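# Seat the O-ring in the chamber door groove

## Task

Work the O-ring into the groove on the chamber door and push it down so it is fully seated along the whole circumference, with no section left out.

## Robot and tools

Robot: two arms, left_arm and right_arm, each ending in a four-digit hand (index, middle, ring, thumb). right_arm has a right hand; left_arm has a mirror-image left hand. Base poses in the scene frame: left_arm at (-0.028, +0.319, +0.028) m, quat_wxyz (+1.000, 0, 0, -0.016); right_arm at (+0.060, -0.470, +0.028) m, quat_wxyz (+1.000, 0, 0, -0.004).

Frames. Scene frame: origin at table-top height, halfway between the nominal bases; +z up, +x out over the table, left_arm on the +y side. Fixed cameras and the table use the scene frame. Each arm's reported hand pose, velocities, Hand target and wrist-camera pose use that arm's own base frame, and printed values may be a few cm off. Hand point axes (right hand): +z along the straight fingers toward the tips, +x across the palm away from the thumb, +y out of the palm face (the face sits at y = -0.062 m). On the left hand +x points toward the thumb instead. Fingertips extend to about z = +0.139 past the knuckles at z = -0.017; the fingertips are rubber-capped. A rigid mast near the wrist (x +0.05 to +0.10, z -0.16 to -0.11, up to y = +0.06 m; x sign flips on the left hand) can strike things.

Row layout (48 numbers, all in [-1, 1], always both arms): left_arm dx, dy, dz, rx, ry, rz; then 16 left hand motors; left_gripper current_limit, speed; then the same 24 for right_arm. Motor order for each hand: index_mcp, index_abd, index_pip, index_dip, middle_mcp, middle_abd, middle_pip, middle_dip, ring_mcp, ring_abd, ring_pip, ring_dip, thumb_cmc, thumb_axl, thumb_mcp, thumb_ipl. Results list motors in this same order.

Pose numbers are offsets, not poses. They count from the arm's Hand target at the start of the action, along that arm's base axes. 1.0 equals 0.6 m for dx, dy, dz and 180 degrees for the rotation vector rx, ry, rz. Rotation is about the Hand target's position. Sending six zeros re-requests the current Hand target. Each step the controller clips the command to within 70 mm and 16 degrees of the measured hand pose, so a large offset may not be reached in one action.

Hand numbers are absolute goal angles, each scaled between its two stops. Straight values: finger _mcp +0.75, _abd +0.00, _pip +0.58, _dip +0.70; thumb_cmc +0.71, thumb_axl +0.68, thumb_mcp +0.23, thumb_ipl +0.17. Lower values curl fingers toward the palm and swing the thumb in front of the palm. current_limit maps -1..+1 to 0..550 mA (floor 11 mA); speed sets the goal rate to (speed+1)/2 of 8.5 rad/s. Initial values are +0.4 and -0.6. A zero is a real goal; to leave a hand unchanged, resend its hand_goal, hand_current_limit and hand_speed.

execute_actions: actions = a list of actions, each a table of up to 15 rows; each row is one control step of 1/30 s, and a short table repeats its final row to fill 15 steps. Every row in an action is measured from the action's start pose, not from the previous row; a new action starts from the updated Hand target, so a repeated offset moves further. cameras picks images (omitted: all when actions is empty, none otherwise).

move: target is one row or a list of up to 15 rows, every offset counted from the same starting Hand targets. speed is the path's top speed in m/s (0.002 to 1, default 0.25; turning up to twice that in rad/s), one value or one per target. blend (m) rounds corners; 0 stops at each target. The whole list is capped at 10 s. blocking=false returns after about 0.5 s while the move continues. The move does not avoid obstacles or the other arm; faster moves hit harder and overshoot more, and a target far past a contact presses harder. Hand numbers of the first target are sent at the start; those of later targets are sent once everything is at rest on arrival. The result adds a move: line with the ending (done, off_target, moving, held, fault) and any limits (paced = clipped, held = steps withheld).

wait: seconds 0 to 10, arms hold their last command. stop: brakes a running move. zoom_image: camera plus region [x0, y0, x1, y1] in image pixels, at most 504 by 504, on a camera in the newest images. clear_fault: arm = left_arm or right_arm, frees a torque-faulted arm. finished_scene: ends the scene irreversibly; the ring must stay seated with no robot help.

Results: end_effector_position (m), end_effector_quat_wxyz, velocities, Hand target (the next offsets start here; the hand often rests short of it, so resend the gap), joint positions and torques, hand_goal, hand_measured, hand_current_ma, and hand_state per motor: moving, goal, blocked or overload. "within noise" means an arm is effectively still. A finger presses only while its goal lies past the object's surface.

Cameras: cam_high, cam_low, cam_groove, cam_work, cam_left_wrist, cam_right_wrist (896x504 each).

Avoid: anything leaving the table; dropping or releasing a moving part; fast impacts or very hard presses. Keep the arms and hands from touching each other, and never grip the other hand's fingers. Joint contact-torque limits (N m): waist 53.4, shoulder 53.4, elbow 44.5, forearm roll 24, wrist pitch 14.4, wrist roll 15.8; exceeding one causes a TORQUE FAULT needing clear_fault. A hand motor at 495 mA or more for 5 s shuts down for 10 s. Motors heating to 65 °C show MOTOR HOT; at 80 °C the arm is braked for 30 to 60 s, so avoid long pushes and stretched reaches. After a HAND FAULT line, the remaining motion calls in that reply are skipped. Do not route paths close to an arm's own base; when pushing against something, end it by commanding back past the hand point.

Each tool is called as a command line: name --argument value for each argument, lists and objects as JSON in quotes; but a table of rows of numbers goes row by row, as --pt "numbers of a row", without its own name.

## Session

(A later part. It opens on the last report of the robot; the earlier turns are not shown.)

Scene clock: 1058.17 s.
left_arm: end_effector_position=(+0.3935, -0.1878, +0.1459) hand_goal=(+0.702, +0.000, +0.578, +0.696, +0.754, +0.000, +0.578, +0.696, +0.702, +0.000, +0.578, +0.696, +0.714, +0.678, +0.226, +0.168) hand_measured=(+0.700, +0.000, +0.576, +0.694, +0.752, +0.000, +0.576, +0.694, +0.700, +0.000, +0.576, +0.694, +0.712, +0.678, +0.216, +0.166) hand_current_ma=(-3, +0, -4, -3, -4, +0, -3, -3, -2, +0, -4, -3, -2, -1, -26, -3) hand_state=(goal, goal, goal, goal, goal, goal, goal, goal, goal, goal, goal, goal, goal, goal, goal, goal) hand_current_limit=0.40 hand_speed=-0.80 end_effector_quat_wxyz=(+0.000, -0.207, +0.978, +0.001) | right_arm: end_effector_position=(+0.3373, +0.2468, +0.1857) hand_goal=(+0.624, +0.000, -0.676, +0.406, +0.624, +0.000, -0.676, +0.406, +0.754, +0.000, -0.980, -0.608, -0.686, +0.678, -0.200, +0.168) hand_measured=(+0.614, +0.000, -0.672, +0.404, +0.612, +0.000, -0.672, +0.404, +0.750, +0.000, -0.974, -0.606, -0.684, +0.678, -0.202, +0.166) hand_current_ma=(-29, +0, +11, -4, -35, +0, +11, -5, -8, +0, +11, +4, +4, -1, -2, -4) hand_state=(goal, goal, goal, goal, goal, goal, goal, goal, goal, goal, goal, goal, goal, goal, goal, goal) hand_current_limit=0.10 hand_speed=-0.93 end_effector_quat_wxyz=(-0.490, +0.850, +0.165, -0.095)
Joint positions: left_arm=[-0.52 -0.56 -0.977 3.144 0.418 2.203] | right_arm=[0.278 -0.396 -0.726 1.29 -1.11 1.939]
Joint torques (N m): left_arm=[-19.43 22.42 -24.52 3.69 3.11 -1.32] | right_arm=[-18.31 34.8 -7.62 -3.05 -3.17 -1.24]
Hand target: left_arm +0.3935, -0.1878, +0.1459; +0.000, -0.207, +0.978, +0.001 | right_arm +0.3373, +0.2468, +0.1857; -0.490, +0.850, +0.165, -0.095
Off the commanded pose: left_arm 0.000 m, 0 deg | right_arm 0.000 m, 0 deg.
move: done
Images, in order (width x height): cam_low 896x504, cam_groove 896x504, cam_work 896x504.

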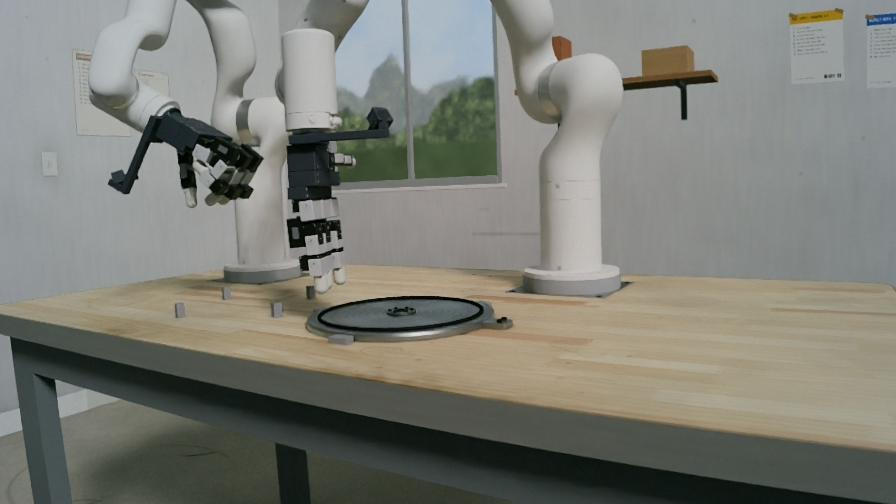

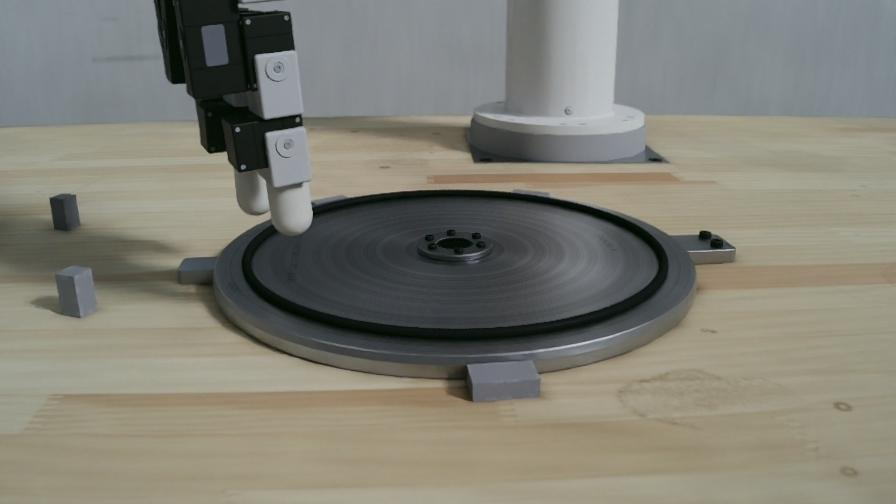

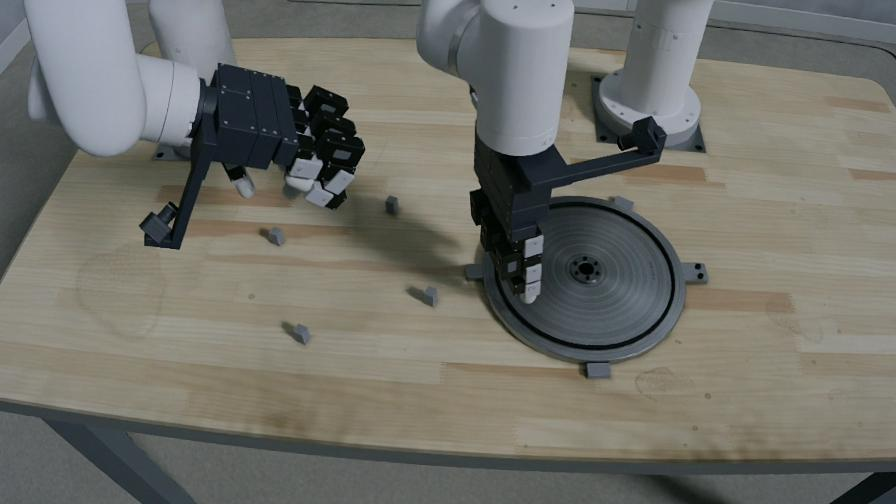

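move --pt "0.0048 -0.0097 -0.0517 0 0 0 0.701 0 0.577 0.696 0.753 0 0.577 0.696 0.701 0 0.577 0.696 0.714 0.678 0.226 0.168 0.6 -0.8 0 0 0 0 0 0 0.623 0 -0.676 0.406 0.623 0 -0.676 0.406 0.753 0 -0.98 -0.609 -0.686 0.678 -0.2 0.168 0.1 -0.93" --speed 0.05 --cameras '["cam_groove", "cam_work"]'

zoom_image --camera "cam_groove" --region '[180, 120, 400, 340]'

zoom_image --camera "cam_work" --region '[460, 180, 620, 340]'

Scene clock: 1106.80 s.
left_arm: end_effector_position=(+0.3964, -0.1937, +0.1149) hand_goal=(+0.702, +0.000, +0.578, +0.696, +0.754, +0.000, +0.578, +0.696, +0.702, +0.000, +0.578, +0.696, +0.714, +0.678, +0.226, +0.168) hand_measured=(+0.700, +0.000, +0.576, +0.694, +0.752, +0.000, +0.576, +0.694, +0.700, +0.000, +0.576, +0.694, +0.712, +0.678, +0.216, +0.166) hand_current_ma=(-3, +0, -4, -3, -4, +0, -3, -3, -2, +0, -4, -3, -2, -1, -26, -3) hand_state=(goal, goal, goal, goal, goal, goal, goal, goal, goal, goal, goal, goal, goal, goal, goal, goal) hand_current_limit=0.60 hand_speed=-0.80 end_effector_quat_wxyz=(+0.000, -0.207, +0.978, +0.001) | right_arm: end_effector_position=(+0.3373, +0.2468, +0.1857) hand_goal=(+0.624, +0.000, -0.676, +0.406, +0.624, +0.000, -0.676, +0.406, +0.754, +0.000, -0.980, -0.608, -0.686, +0.678, -0.200, +0.168) hand_measured=(+0.614, +0.000, -0.672, +0.404, +0.612, +0.000, -0.672, +0.404, +0.750, +0.000, -0.974, -0.606, -0.684, +0.678, -0.202, +0.166) hand_current_ma=(-29, +0, +11, -4, -35, +0, +11, -5, -8, +0, +11, +4, +4, -1, -2, -4) hand_state=(goal, goal, goal, goal, goal, goal, goal, goal, goal, goal, goal, goal, goal, goal, goal, goal) hand_current_limit=0.10 hand_speed=-0.93 end_effector_quat_wxyz=(-0.490, +0.850, +0.165, -0.095)
Joint positions: left_arm=[-0.527 -0.63 -0.996 3.145 0.366 2.196] | right_arm=[0.278 -0.396 -0.726 1.29 -1.11 1.939]
Joint torques (N m): left_arm=[-18.06 25.15 -23.97 4.08 -2.72 -1.23] | right_arm=[-18.19 34.62 -7.7 -3.13 -2.98 -0.83]
Hand target: left_arm +0.3964, -0.1937, +0.1149; +0.000, -0.207, +0.978, +0.001 | right_arm +0.3373, +0.2468, +0.1857; -0.490, +0.850, +0.165, -0.095
Off the commanded pose: left_arm 0.000 m, 0 deg | right_arm 0.000 m, 0 deg.
move: done
Images, in order (width x height): cam_groove 896x504, cam_work 896x504.

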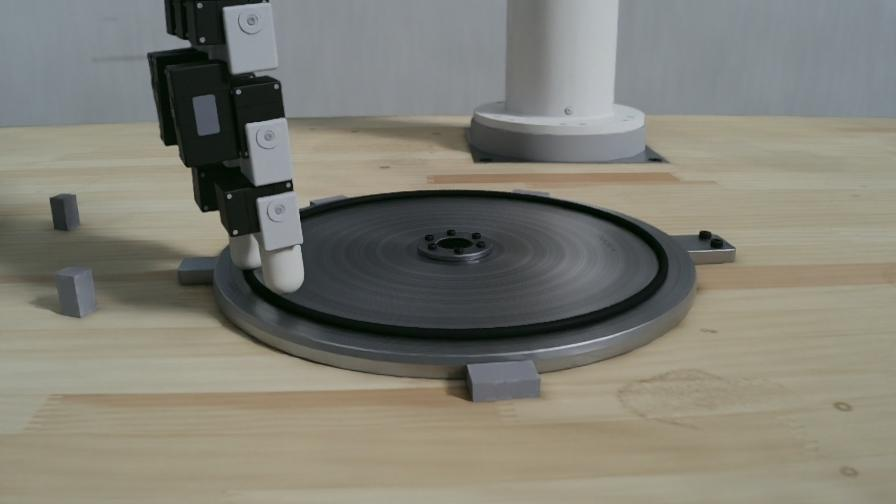

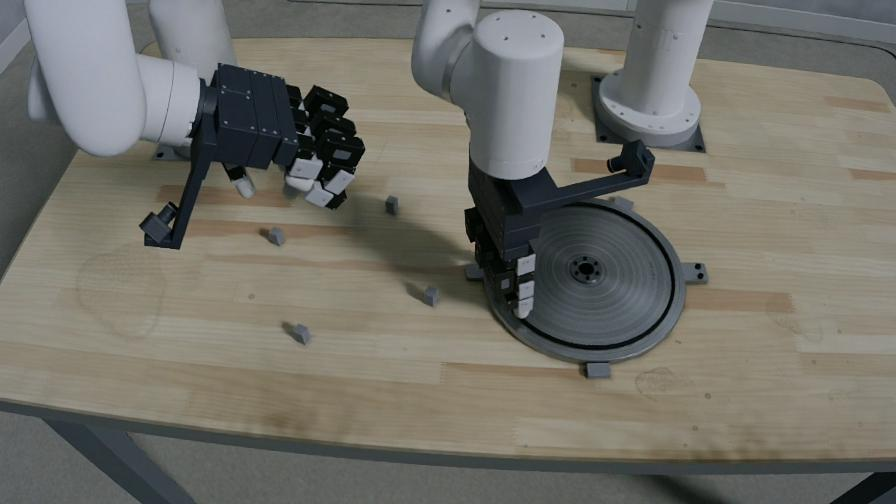

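Scaled by 2.291 from the camera's 896x504 image, which has a finer 1280x720 frame.

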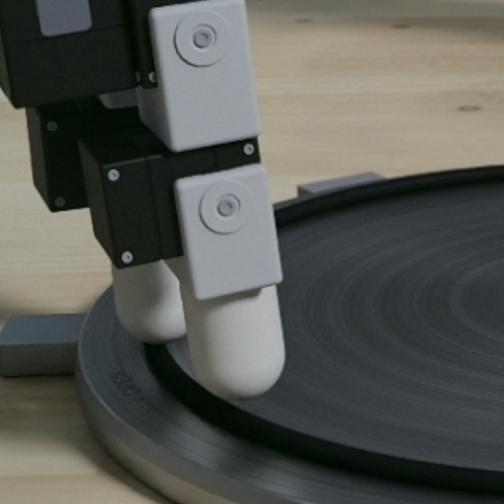

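Scaled by 3.150 from the camera's 896x504 image, which has a finer 1280x720 frame.

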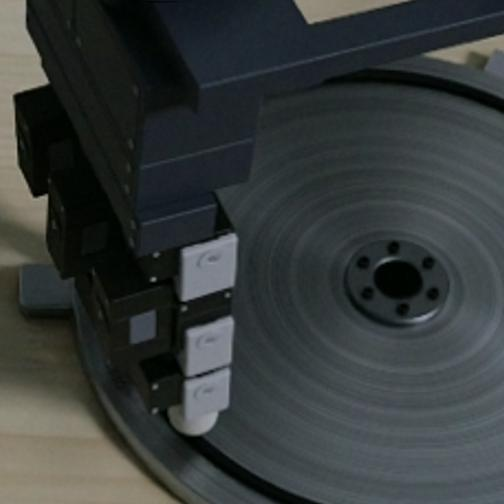

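zoom_image --camera "cam_work" --region '[480, 260, 580, 350]'

zoom_image --camera "cam_groove" --region '[210, 220, 330, 340]'

Scaled by 5.040 from the camera's 896x504 image, which has a finer 1280x720 frame.

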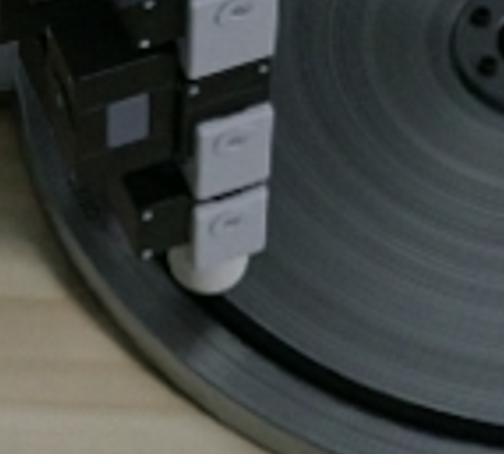

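Scaled by 4.200 from the camera's 896x504 image, which has a finer 1280x720 frame.

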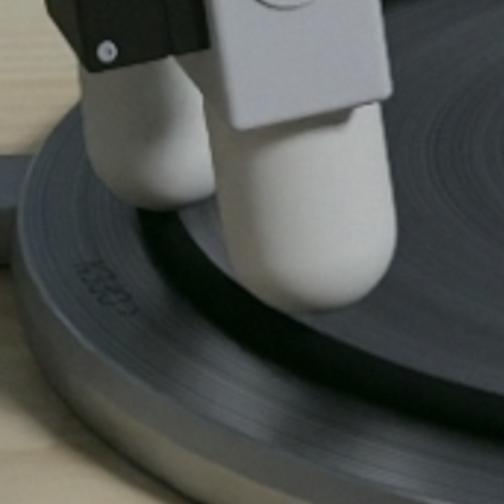

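move --pt "0 0 -0.014 0 0 0 0.701 0 0.577 0.696 0.753 0 0.577 0.696 0.701 0 0.577 0.696 0.714 0.678 0.226 0.168 0.6 -0.8 0 0 0 0 0 0 0.623 0 -0.676 0.406 0.623 0 -0.676 0.406 0.753 0 -0.98 -0.609 -0.686 0.678 -0.2 0.168 0.1 -0.93" --speed 0.02 --cameras '["cam_groove"]'

zoom_image --camera "cam_groove" --region '[210, 220, 330, 340]'

move --pt "0 0 -0.006 0 0 0 0.701 0 0.577 0.696 0.753 0 0.577 0.696 0.701 0 0.577 0.696 0.714 0.678 0.226 0.168 0.6 -0.8 0 0 0 0 0 0 0.623 0 -0.676 0.406 0.623 0 -0.676 0.406 0.753 0 -0.98 -0.609 -0.686 0.678 -0.2 0.168 0.1 -0.93" --speed 0.02 --cameras '["cam_groove"]'

zoom_image --camera "cam_groove" --region '[210, 220, 330, 340]'

Scene clock: 1141.63 s.
left_arm: end_effector_position=(+0.3964, -0.1937, +0.1066) hand_goal=(+0.702, +0.000, +0.578, +0.696, +0.754, +0.000, +0.578, +0.696, +0.702, +0.000, +0.578, +0.696, +0.714, +0.678, +0.226, +0.168) hand_measured=(+0.688, -0.002, +0.570, +0.694, +0.750, +0.000, +0.576, +0.694, +0.688, +0.004, +0.568, +0.694, +0.712, +0.678, +0.216, +0.166) hand_current_ma=(-35, -2, -16, -3, -5, +1, -3, -3, -35, +4, -19, -4, -2, -1, -26, -3) hand_state=(goal, goal, goal, goal, goal, goal, goal, goal, goal, goal, goal, goal, goal, goal, goal, goal) hand_current_limit=0.60 hand_speed=-0.80 end_effector_quat_wxyz=(+0.000, -0.207, +0.978, +0.000) | right_arm: end_effector_position=(+0.3373, +0.2468, +0.1857) hand_goal=(+0.624, +0.000, -0.676, +0.406, +0.624, +0.000, -0.676, +0.406, +0.754, +0.000, -0.980, -0.608, -0.686, +0.678, -0.200, +0.168) hand_measured=(+0.614, +0.000, -0.672, +0.404, +0.612, +0.000, -0.672, +0.404, +0.750, +0.000, -0.974, -0.606, -0.684, +0.678, -0.202, +0.166) hand_current_ma=(-29, +0, +11, -4, -35, +0, +11, -5, -8, +0, +11, +4, +4, -1, -2, -4) hand_state=(goal, goal, goal, goal, goal, goal, goal, goal, goal, goal, goal, goal, goal, goal, goal, goal) hand_current_limit=0.10 hand_speed=-0.93 end_effector_quat_wxyz=(-0.490, +0.850, +0.165, -0.095)
Joint positions: left_arm=[-0.527 -0.647 -0.997 3.145 0.351 2.195] | right_arm=[0.278 -0.396 -0.726 1.29 -1.11 1.939]
Joint torques (N m): left_arm=[-18.16 9.79 -9.37 3.77 -3.08 -1.34] | right_arm=[-17.13 34.85 -7.47 -2.99 -2.61 -0.36]
Hand target: left_arm +0.3964, -0.1937, +0.1065; +0.000, -0.207, +0.978, +0.001 | right_arm +0.3373, +0.2468, +0.1857; -0.490, +0.850, +0.165, -0.095
Off the commanded pose: left_arm 0.000 m, 0 deg | right_arm 0.000 m, 0 deg.
move: done
Images, in order (width x height): cam_groove 896x504.

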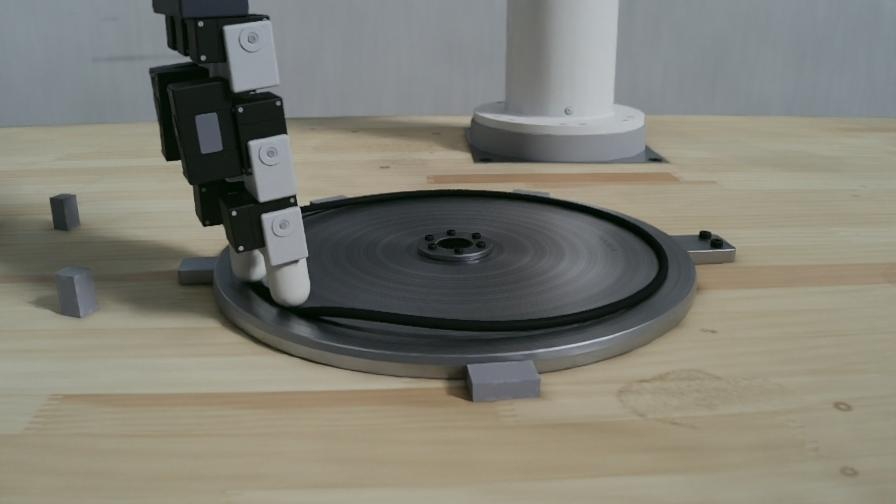

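Scaled by 4.200 from the camera's 896x504 image, which has a finer 1280x720 frame.

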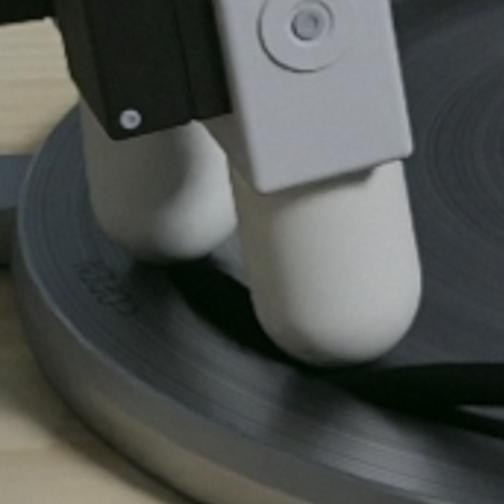

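Scene clock: 1142.33 s.
left_arm: end_effector_position=(+0.3972, -0.1942, +0.1045) hand_goal=(+0.702, +0.000, +0.578, +0.696, +0.754, +0.000, +0.578, +0.696, +0.702, +0.000, +0.578, +0.696, +0.714, +0.678, +0.226, +0.168) hand_measured=(+0.678, +0.008, +0.566, +0.694, +0.744, +0.012, +0.574, +0.692, +0.680, +0.014, +0.564, +0.692, +0.712, +0.678, +0.216, +0.166) hand_current_ma=(-64, +13, -28, -4, -23, +22, -8, -7, -58, +27, -33, -6, -2, -1, -26, -3) hand_state=(blocked, goal, goal, goal, goal, goal, goal, goal, blocked, goal, goal, goal, goal, goal, goal, goal) hand_current_limit=0.60 hand_speed=-0.80 end_effector_quat_wxyz=(+0.002, -0.207, +0.978, -0.001) | right_arm: end_effector_position=(+0.3373, +0.2468, +0.1857) hand_goal=(+0.624, +0.000, -0.676, +0.406, +0.624, +0.000, -0.676, +0.406, +0.754, +0.000, -0.980, -0.608, -0.686, +0.678, -0.200, +0.168) hand_measured=(+0.614, +0.000, -0.672, +0.404, +0.612, +0.000, -0.672, +0.404, +0.750, +0.000, -0.974, -0.606, -0.684, +0.678, -0.202, +0.166) hand_current_ma=(-29, +0, +11, -4, -35, +0, +11, -5, -8, +0, +11, +4, +4, -1, -2, -4) hand_state=(goal, goal, goal, goal, goal, goal, goal, goal, goal, goal, goal, goal, goal, goal, goal, goal) hand_current_limit=0.10 hand_speed=-0.93 end_effector_quat_wxyz=(-0.490, +0.850, +0.165, -0.095)
Joint positions: left_arm=[-0.527 -0.651 -0.998 3.145 0.344 2.195] | right_arm=[0.278 -0.396 -0.726 1.29 -1.11 1.939]
Joint torques (N m): left_arm=[-15.98 -25.03 16.01 3.97 -3.3 -1.31] | right_arm=[-18.8 33.56 -7.13 -2.87 -2.37 -0.35]
Hand target: left_arm +0.3964, -0.1937, +0.1029; +0.000, -0.207, +0.978, +0.001 | right_arm +0.3373, +0.2468, +0.1857; -0.490, +0.850, +0.165, -0.095
Off the commanded pose: left_arm 0.002 m, 0 deg | right_arm 0.000 m, 0 deg.
move: done
Images, in order (width x height): cam_groove 896x504.

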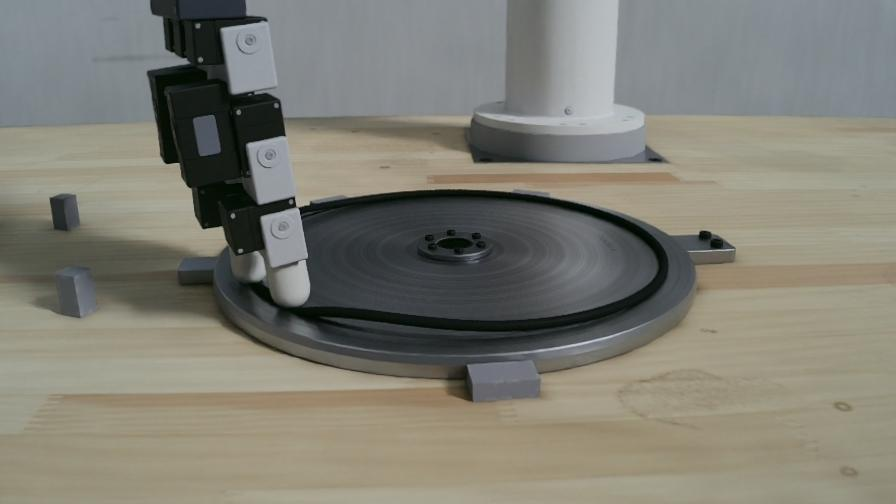

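Scaled by 4.200 from the camera's 896x504 image, which has a finer 1280x720 frame.

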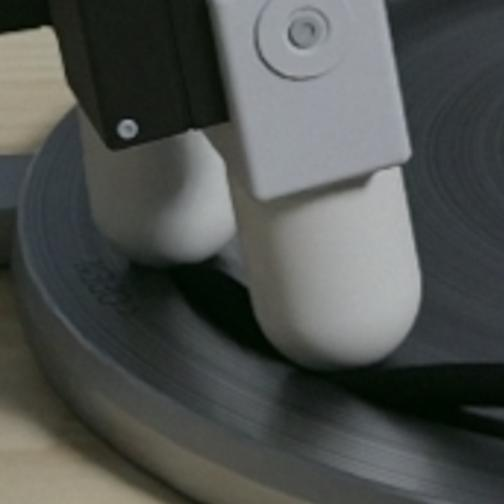

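move --pt "0 0 0.03 0 0 0 0.701 0 0.577 0.696 0.753 0 0.577 0.696 0.701 0 0.577 0.696 0.714 0.678 0.226 0.168 0.6 -0.8 0 0 0 0 0 0 0.623 0 -0.676 0.406 0.623 0 -0.676 0.406 0.753 0 -0.98 -0.609 -0.686 0.678 -0.2 0.168 0.1 -0.93" --speed 0.05 --cameras '["cam_groove", "cam_work", "cam_low"]'

zoom_image --camera "cam_groove" --region '[200, 170, 460, 380]'

zoom_image --camera "cam_groove" --region '[450, 170, 710, 380]'

zoom_image --camera "cam_work" --region '[470, 180, 710, 380]'

Scene clock: 1162.03 s.
left_arm: end_effector_position=(+0.3963, -0.1936, +0.1209) hand_goal=(+0.702, +0.000, +0.578, +0.696, +0.754, +0.000, +0.578, +0.696, +0.702, +0.000, +0.578, +0.696, +0.714, +0.678, +0.226, +0.168) hand_measured=(+0.698, +0.000, +0.574, +0.694, +0.752, +0.000, +0.576, +0.694, +0.698, +0.004, +0.574, +0.694, +0.712, +0.678, +0.216, +0.166) hand_current_ma=(-6, -1, -5, -3, -4, -1, -2, -3, -5, +5, -5, -3, -2, -1, -26, -3) hand_state=(goal, goal, goal, goal, goal, goal, goal, goal, goal, goal, goal, goal, goal, goal, goal, goal) hand_current_limit=0.60 hand_speed=-0.80 end_effector_quat_wxyz=(+0.000, -0.207, +0.978, +0.001) | right_arm: end_effector_position=(+0.3373, +0.2468, +0.1857) hand_goal=(+0.624, +0.000, -0.676, +0.406, +0.624, +0.000, -0.676, +0.406, +0.754, +0.000, -0.980, -0.608, -0.686, +0.678, -0.200, +0.168) hand_measured=(+0.614, +0.000, -0.672, +0.404, +0.612, +0.000, -0.672, +0.404, +0.750, +0.000, -0.974, -0.606, -0.684, +0.678, -0.202, +0.166) hand_current_ma=(-29, +0, +11, -4, -35, +0, +11, -5, -8, +0, +11, +4, +4, -1, -2, -4) hand_state=(goal, goal, goal, goal, goal, goal, goal, goal, goal, goal, goal, goal, goal, goal, goal, goal) hand_current_limit=0.10 hand_speed=-0.93 end_effector_quat_wxyz=(-0.490, +0.850, +0.165, -0.095)
Joint positions: left_arm=[-0.527 -0.618 -0.995 3.145 0.377 2.196] | right_arm=[0.278 -0.396 -0.726 1.29 -1.11 1.939]
Joint torques (N m): left_arm=[-0.47 48.29 -13.2 -2.87 3.28 1.03] | right_arm=[-18.34 35.19 -7.25 -2.87 -2.13 0.12]
Hand target: left_arm +0.3964, -0.1937, +0.1209; +0.000, -0.207, +0.978, +0.001 | right_arm +0.3373, +0.2468, +0.1857; -0.490, +0.850, +0.165, -0.095
Off the commanded pose: left_arm 0.000 m, 0 deg | right_arm 0.000 m, 0 deg.
move: done
Images, in order (width x height): cam_low 896x504, cam_groove 896x504, cam_work 896x504.

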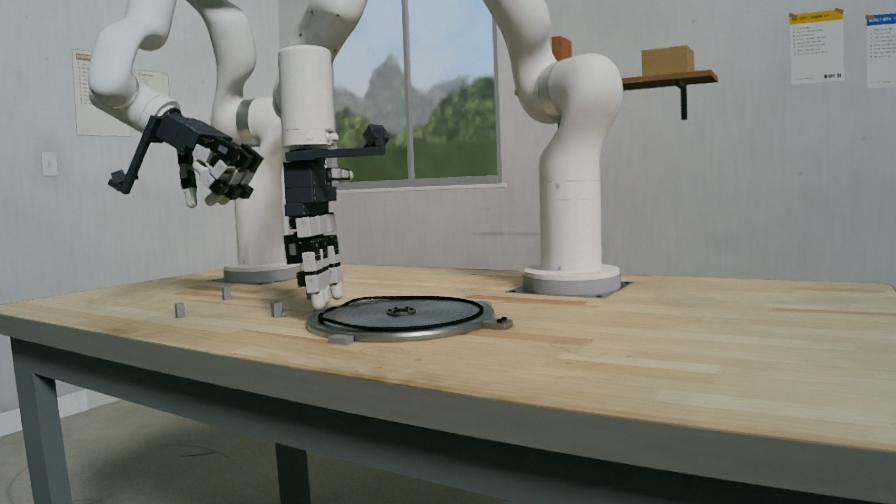

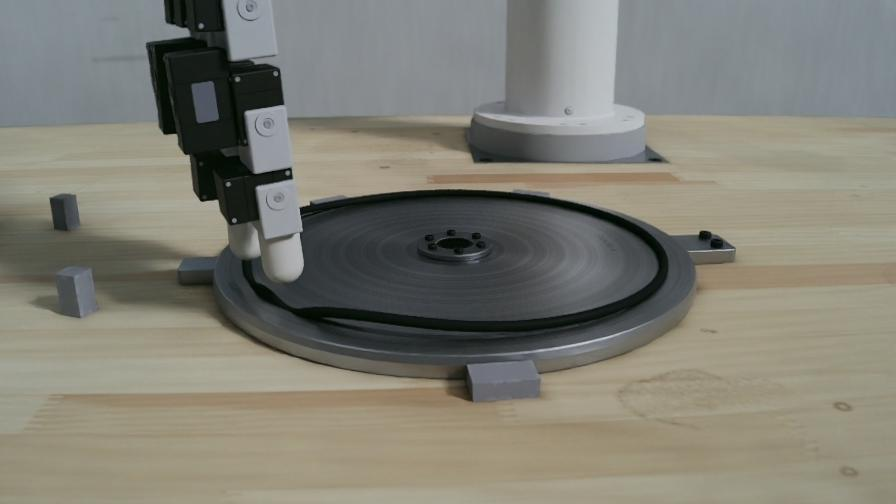

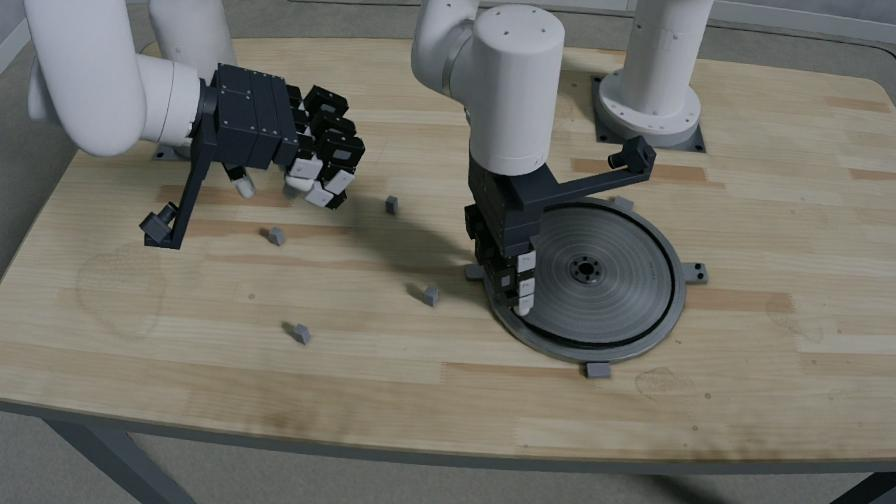

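Scaled by 1.938 from the camera's 896x504 image, which has a finer 1280x720 frame.

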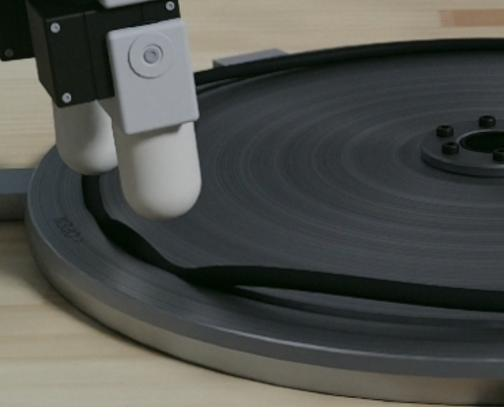

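Scaled by 1.938 from the camera's 896x504 image, which has a finer 1280x720 frame.

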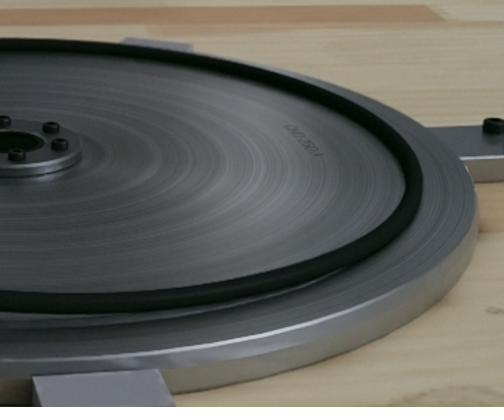

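Scaled by 2.100 from the camera's 896x504 image, which has a finer 1280x720 frame.

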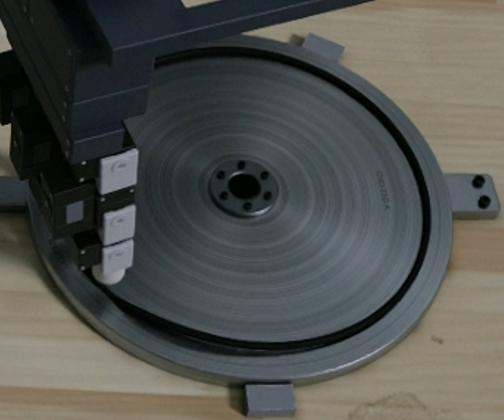

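move --pt "0 0.25 0.12 0 0 0 0.701 0 0.577 0.696 0.753 0 0.577 0.696 0.701 0 0.577 0.696 0.714 0.678 0.226 0.168 0.6 -0.8 0 0 0 0 0 0 0.623 0 -0.676 0.406 0.623 0 -0.676 0.406 0.753 0 -0.98 -0.609 -0.686 0.678 -0.2 0.168 0.1 -0.93" --speed 0.2 --cameras '["cam_groove", "cam_work", "cam_low"]'

zoom_image --camera "cam_groove" --region '[200, 180, 350, 330]'

zoom_image --camera "cam_groove" --region '[330, 240, 480, 380]'

zoom_image --camera "cam_work" --region '[470, 180, 710, 380]'

Scene clock: 1186.50 s.
left_arm: end_effector_position=(+0.3963, -0.0437, +0.1929) hand_goal=(+0.702, +0.000, +0.578, +0.696, +0.754, +0.000, +0.578, +0.696, +0.702, +0.000, +0.578, +0.696, +0.714, +0.678, +0.226, +0.168) hand_measured=(+0.700, +0.000, +0.576, +0.694, +0.752, +0.000, +0.576, +0.694, +0.700, +0.004, +0.576, +0.694, +0.712, +0.678, +0.216, +0.166) hand_current_ma=(-3, -1, -4, -3, -4, -1, -2, -3, -3, +4, -4, -3, -2, -1, -26, -3) hand_state=(goal, goal, goal, goal, goal, goal, goal, goal, goal, goal, goal, goal, goal, goal, goal, goal) hand_current_limit=0.60 hand_speed=-0.80 end_effector_quat_wxyz=(+0.000, -0.207, +0.978, +0.001) | right_arm: end_effector_position=(+0.3373, +0.2468, +0.1857) hand_goal=(+0.624, +0.000, -0.676, +0.406, +0.624, +0.000, -0.676, +0.406, +0.754, +0.000, -0.980, -0.608, -0.686, +0.678, -0.200, +0.168) hand_measured=(+0.614, +0.000, -0.672, +0.404, +0.612, +0.000, -0.672, +0.404, +0.750, +0.000, -0.974, -0.606, -0.684, +0.678, -0.202, +0.166) hand_current_ma=(-29, +0, +11, -4, -35, +0, +11, -5, -8, +0, +11, +4, +4, -1, -2, -4) hand_state=(goal, goal, goal, goal, goal, goal, goal, goal, goal, goal, goal, goal, goal, goal, goal, goal) hand_current_limit=0.10 hand_speed=-0.93 end_effector_quat_wxyz=(-0.490, +0.850, +0.165, -0.095)
Joint positions: left_arm=[-0.244 -0.371 -0.832 3.144 0.461 2.479] | right_arm=[0.278 -0.396 -0.726 1.29 -1.11 1.939]
Joint torques (N m): left_arm=[18.5 40.99 -14.41 -3.56 3.17 1.34] | right_arm=[-19 35.2 -7.88 -3.26 -1.81 0.62]
Hand target: left_arm +0.3964, -0.0437, +0.1929; +0.000, -0.207, +0.978, +0.001 | right_arm +0.3373, +0.2468, +0.1857; -0.490, +0.850, +0.165, -0.095
Off the commanded pose: left_arm 0.000 m, 0 deg | right_arm 0.000 m, 0 deg.
move: done
Images, in order (width x height): cam_low 896x504, cam_groove 896x504, cam_work 896x504.

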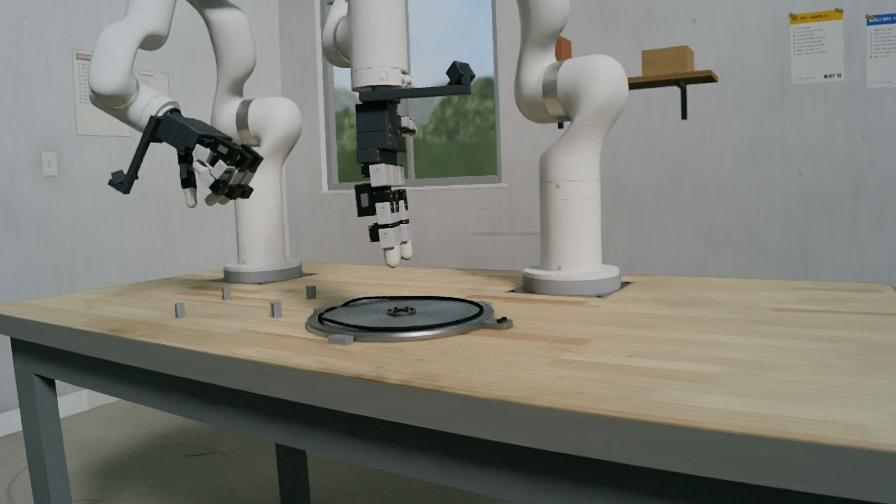

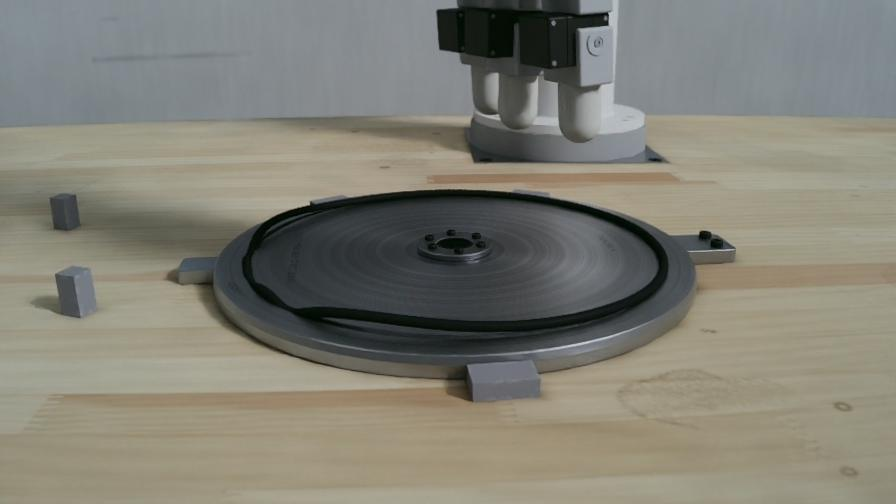

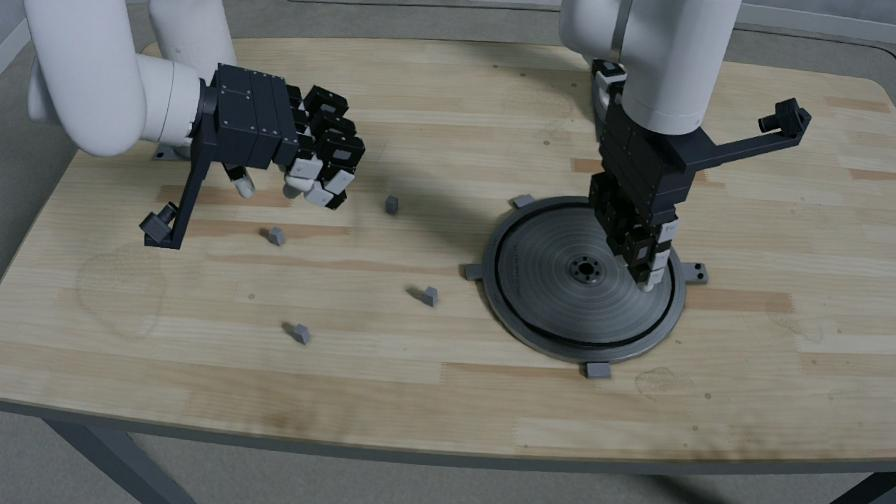

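Scaled by 3.360 from the camera's 896x504 image, which has a finer 1280x720 frame.

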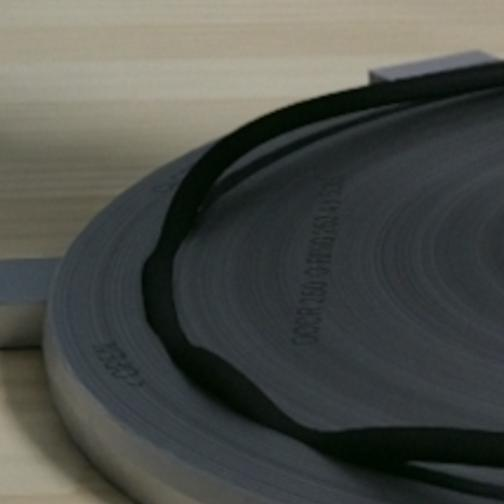

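Scaled by 3.360 from the camera's 896x504 image, which has a finer 1280x720 frame.

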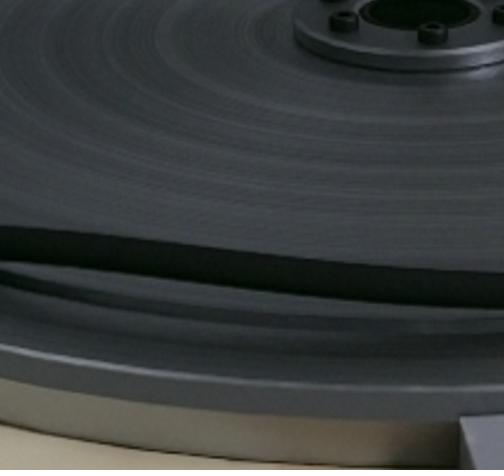

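Scaled by 2.100 from the camera's 896x504 image, which has a finer 1280x720 frame.

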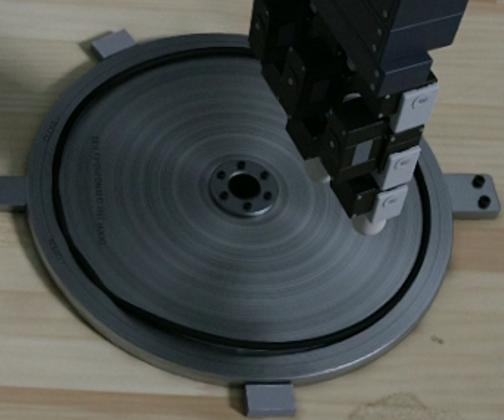

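move --pt "0.0813 -0.161 -0.1 0 0 0.5 0.701 0 0.577 0.696 0.753 0 0.577 0.696 0.701 0 0.577 0.696 0.714 0.678 0.226 0.168 0.6 -0.8 0 0 0 0 0 0 0.623 0 -0.676 0.406 0.623 0 -0.676 0.406 0.753 0 -0.98 -0.609 -0.686 0.678 -0.2 0.168 0.1 -0.93" --pt "0.0813 -0.161 -0.1232 0 0 0.5 0.701 0 0.577 0.696 0.753 0 0.577 0.696 0.701 0 0.577 0.696 0.714 0.678 0.226 0.168 0.6 -0.8 0 0 0 0 0 0 0.623 0 -0.676 0.406 0.623 0 -0.676 0.406 0.753 0 -0.98 -0.609 -0.686 0.678 -0.2 0.168 0.1 -0.93" --speed 0.25 --cameras '["cam_groove", "cam_work", "cam_low"]'

zoom_image --camera "cam_groove" --region '[450, 170, 700, 380]'

zoom_image --camera "cam_work" --region '[560, 200, 710, 380]'

Scene clock: 1326.03 s.
left_arm: end_effector_position=(+0.4451, -0.1403, +0.1190) hand_goal=(+0.702, +0.000, +0.578, +0.696, +0.754, +0.000, +0.578, +0.696, +0.702, +0.000, +0.578, +0.696, +0.714, +0.678, +0.226, +0.168) hand_measured=(+0.700, +0.000, +0.576, +0.694, +0.752, +0.000, +0.576, +0.694, +0.700, +0.004, +0.576, +0.694, +0.712, +0.678, +0.216, +0.166) hand_current_ma=(-3, -1, -4, -3, -4, -1, -2, -3, -3, +4, -4, -3, -2, -1, -26, -3) hand_state=(goal, goal, goal, goal, goal, goal, goal, goal, goal, goal, goal, goal, goal, goal, goal, goal) hand_current_limit=0.60 hand_speed=-0.80 end_effector_quat_wxyz=(+0.000, +0.838, -0.546, -0.001) | right_arm: end_effector_position=(+0.3373, +0.2468, +0.1857) hand_goal=(+0.624, +0.000, -0.676, +0.406, +0.624, +0.000, -0.676, +0.406, +0.754, +0.000, -0.980, -0.608, -0.686, +0.678, -0.200, +0.168) hand_measured=(+0.614, +0.000, -0.672, +0.404, +0.612, +0.000, -0.672, +0.404, +0.750, +0.000, -0.974, -0.606, -0.684, +0.678, -0.202, +0.166) hand_current_ma=(-29, +0, +11, -4, -35, +0, +11, -5, -8, +0, +11, +4, +4, -1, -2, -4) hand_state=(goal, goal, goal, goal, goal, goal, goal, goal, goal, goal, goal, goal, goal, goal, goal, goal) hand_current_limit=0.10 hand_speed=-0.93 end_effector_quat_wxyz=(-0.490, +0.850, +0.165, -0.095)
Joint positions: left_arm=[-0.164 -0.62 -0.991 3.142 0.373 0.99] | right_arm=[0.278 -0.396 -0.726 1.29 -1.11 1.939]
Joint torques (N m): left_arm=[-19.95 24.56 -24.04 3.74 -2.64 -1.31] | right_arm=[-17.94 35.2 -8.08 -3.21 -1.25 1.15]
Hand target: left_arm +0.4451, -0.1403, +0.1190; +0.000, +0.838, -0.546, -0.001 | right_arm +0.3373, +0.2468, +0.1857; -0.490, +0.850, +0.165, -0.095
Off the commanded pose: left_arm 0.000 m, 0 deg | right_arm 0.000 m, 0 deg.
move: done
Images, in order (width x height): cam_low 896x504, cam_groove 896x504, cam_work 896x504.

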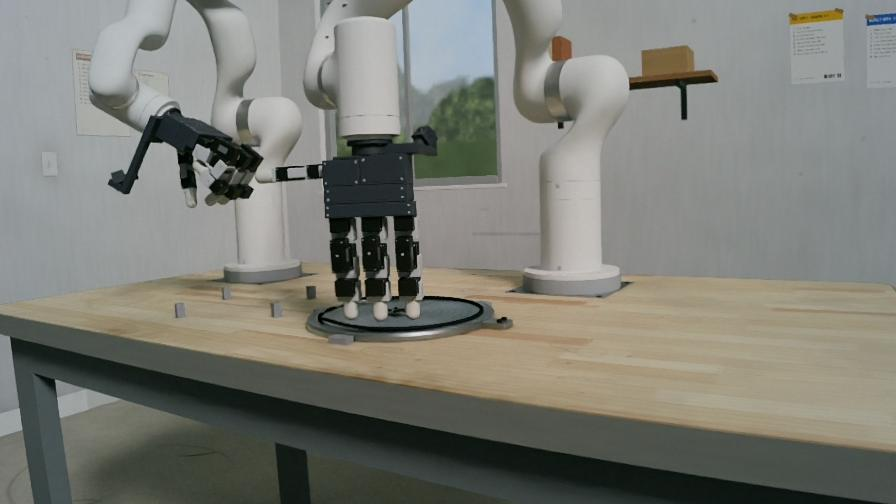

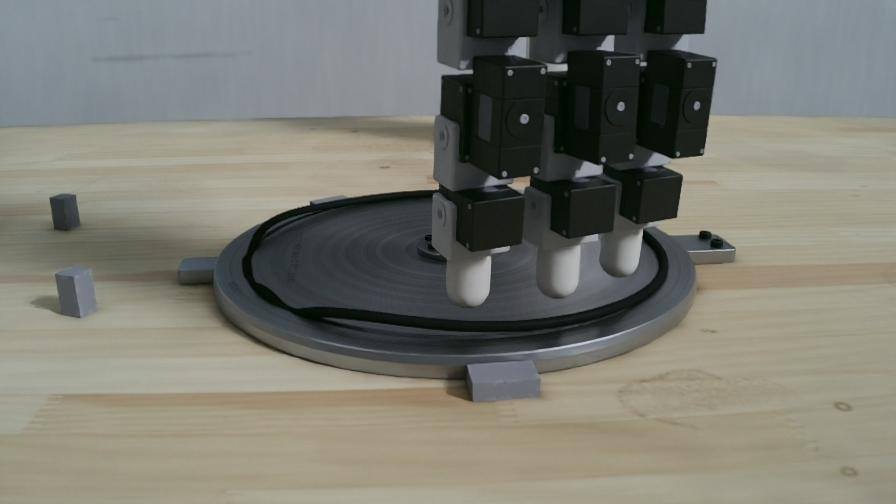

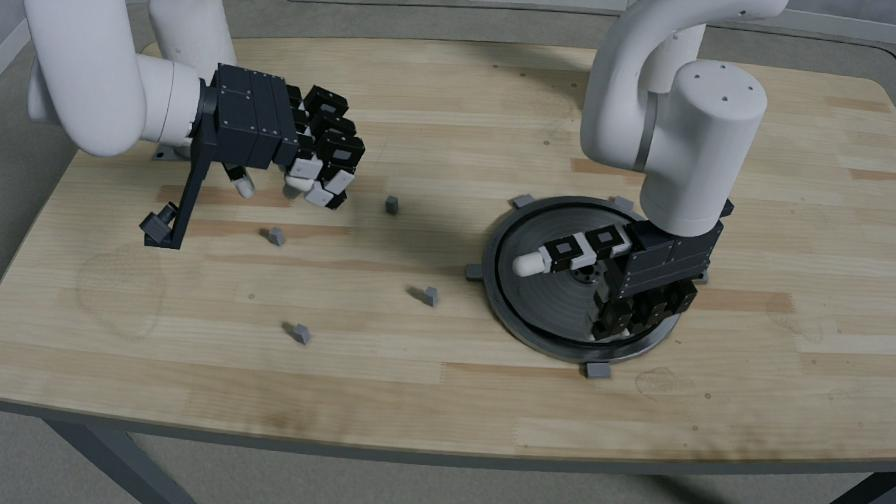

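Scaled by 2.016 from the camera's 896x504 image, which has a finer 1280x720 frame.

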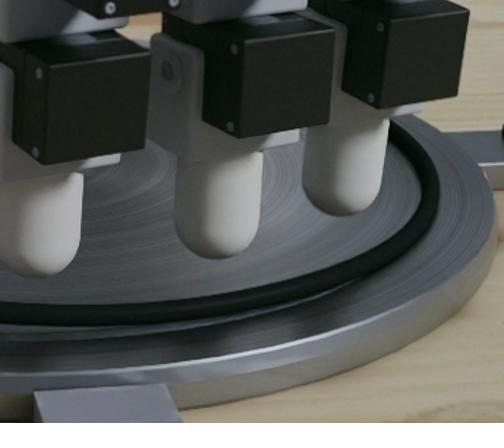

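Scaled by 2.800 from the camera's 896x504 image, which has a finer 1280x720 frame.

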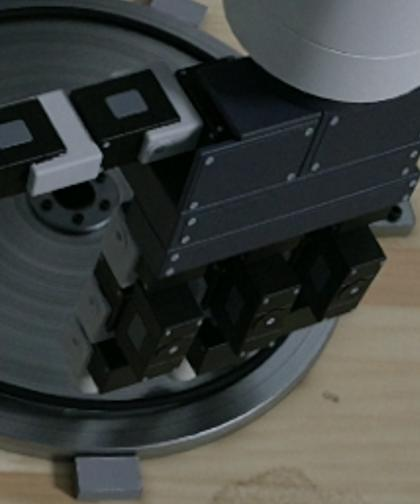

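move --pt "-0.0122 -0.0053 0 0 0 0 0.701 0 0.577 0.696 0.753 0 0.577 0.696 0.701 0 0.577 0.696 0.714 0.678 0.226 0.168 0.6 -0.8 0 0 0 0 0 0 0.623 0 -0.676 0.406 0.623 0 -0.676 0.406 0.753 0 -0.98 -0.609 -0.686 0.678 -0.2 0.168 0.1 -0.93" --pt "-0.0122 -0.0053 -0.0203 0 0 0 0.701 0 0.577 0.696 0.753 0 0.577 0.696 0.701 0 0.577 0.696 0.714 0.678 0.226 0.168 0.6 -0.8 0 0 0 0 0 0 0.623 0 -0.676 0.406 0.623 0 -0.676 0.406 0.753 0 -0.98 -0.609 -0.686 0.678 -0.2 0.168 0.1 -0.93" --pt "0.0122 0.0053 -0.0203 0 0 0 0.701 0 0.577 0.696 0.753 0 0.577 0.696 0.701 0 0.577 0.696 0.714 0.678 0.226 0.168 0.6 -0.8 0 0 0 0 0 0 0.623 0 -0.676 0.406 0.623 0 -0.676 0.406 0.753 0 -0.98 -0.609 -0.686 0.678 -0.2 0.168 0.1 -0.93" --speed 0.04 --cameras '["cam_groove", "cam_work"]'

zoom_image --camera "cam_groove" --region '[450, 190, 700, 380]'

Scene clock: 1350.37 s.
left_arm: end_effector_position=(+0.4524, -0.1371, +0.1068) hand_goal=(+0.702, +0.000, +0.578, +0.696, +0.754, +0.000, +0.578, +0.696, +0.702, +0.000, +0.578, +0.696, +0.714, +0.678, +0.226, +0.168) hand_measured=(+0.682, -0.002, +0.564, +0.690, +0.708, -0.002, +0.552, +0.682, +0.682, +0.006, +0.564, +0.692, +0.712, +0.678, +0.216, +0.166) hand_current_ma=(-55, -4, -29, -9, -150, -4, -67, -31, -53, +8, -32, -8, -2, -1, -26, -3) hand_state=(blocked, goal, goal, goal, blocked, goal, blocked, goal, blocked, goal, goal, goal, goal, goal, goal, goal) hand_current_limit=0.60 hand_speed=-0.80 end_effector_quat_wxyz=(+0.000, +0.838, -0.546, -0.001) | right_arm: end_effector_position=(+0.3373, +0.2468, +0.1857) hand_goal=(+0.624, +0.000, -0.676, +0.406, +0.624, +0.000, -0.676, +0.406, +0.754, +0.000, -0.980, -0.608, -0.686, +0.678, -0.200, +0.168) hand_measured=(+0.614, +0.000, -0.672, +0.404, +0.612, +0.000, -0.672, +0.404, +0.750, +0.000, -0.974, -0.606, -0.684, +0.678, -0.202, +0.166) hand_current_ma=(-29, +0, +11, -4, -35, +0, +11, -5, -8, +0, +11, +4, +4, -1, -2, -4) hand_state=(goal, goal, goal, goal, goal, goal, goal, goal, goal, goal, goal, goal, goal, goal, goal, goal) hand_current_limit=0.10 hand_speed=-0.93 end_effector_quat_wxyz=(-0.490, +0.850, +0.165, -0.095)
Joint positions: left_arm=[-0.156 -0.656 -1.014 3.142 0.359 0.998] | right_arm=[0.278 -0.396 -0.726 1.29 -1.11 1.939]
Joint torques (N m): left_arm=[18.45 24.53 -24.34 -0.47 2.26 1.32] | right_arm=[-18.67 35 -7.54 -3.07 -0.78 1.11]
Hand target: left_arm +0.4525, -0.1371, +0.1068; +0.000, +0.838, -0.546, -0.001 | right_arm +0.3373, +0.2468, +0.1857; -0.490, +0.850, +0.165, -0.095
Off the commanded pose: left_arm 0.000 m, 0 deg | right_arm 0.000 m, 0 deg.
move: done
Images, in order (width x height): cam_groove 896x504, cam_work 896x504.

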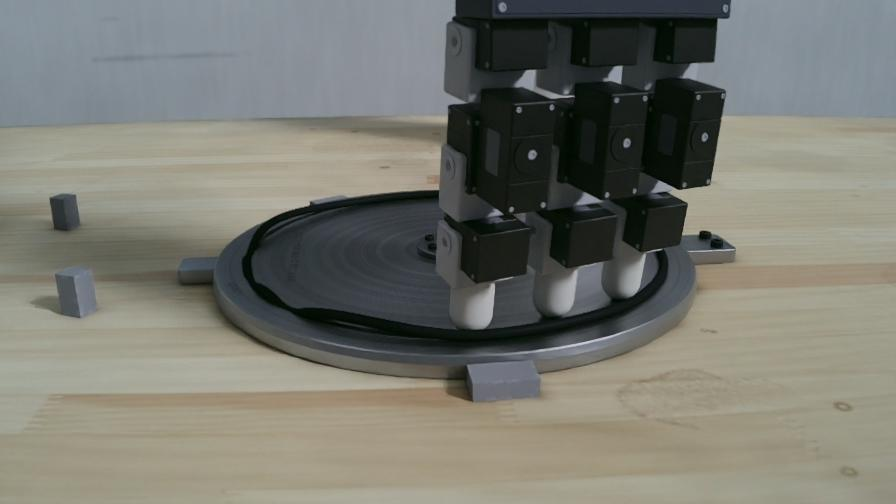

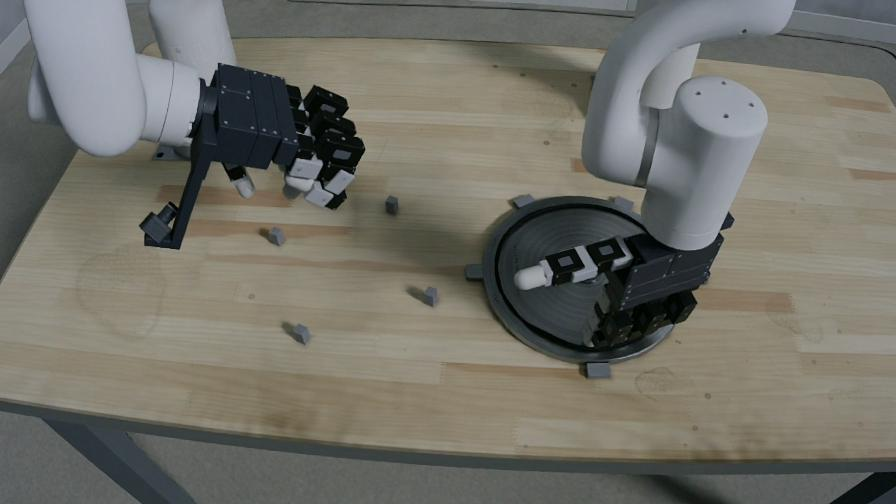

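Scaled by 2.016 from the camera's 896x504 image, which has a finer 1280x720 frame.

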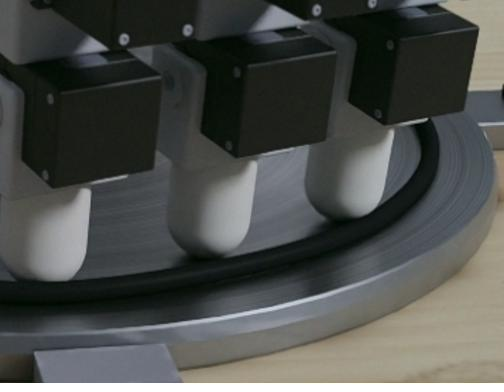

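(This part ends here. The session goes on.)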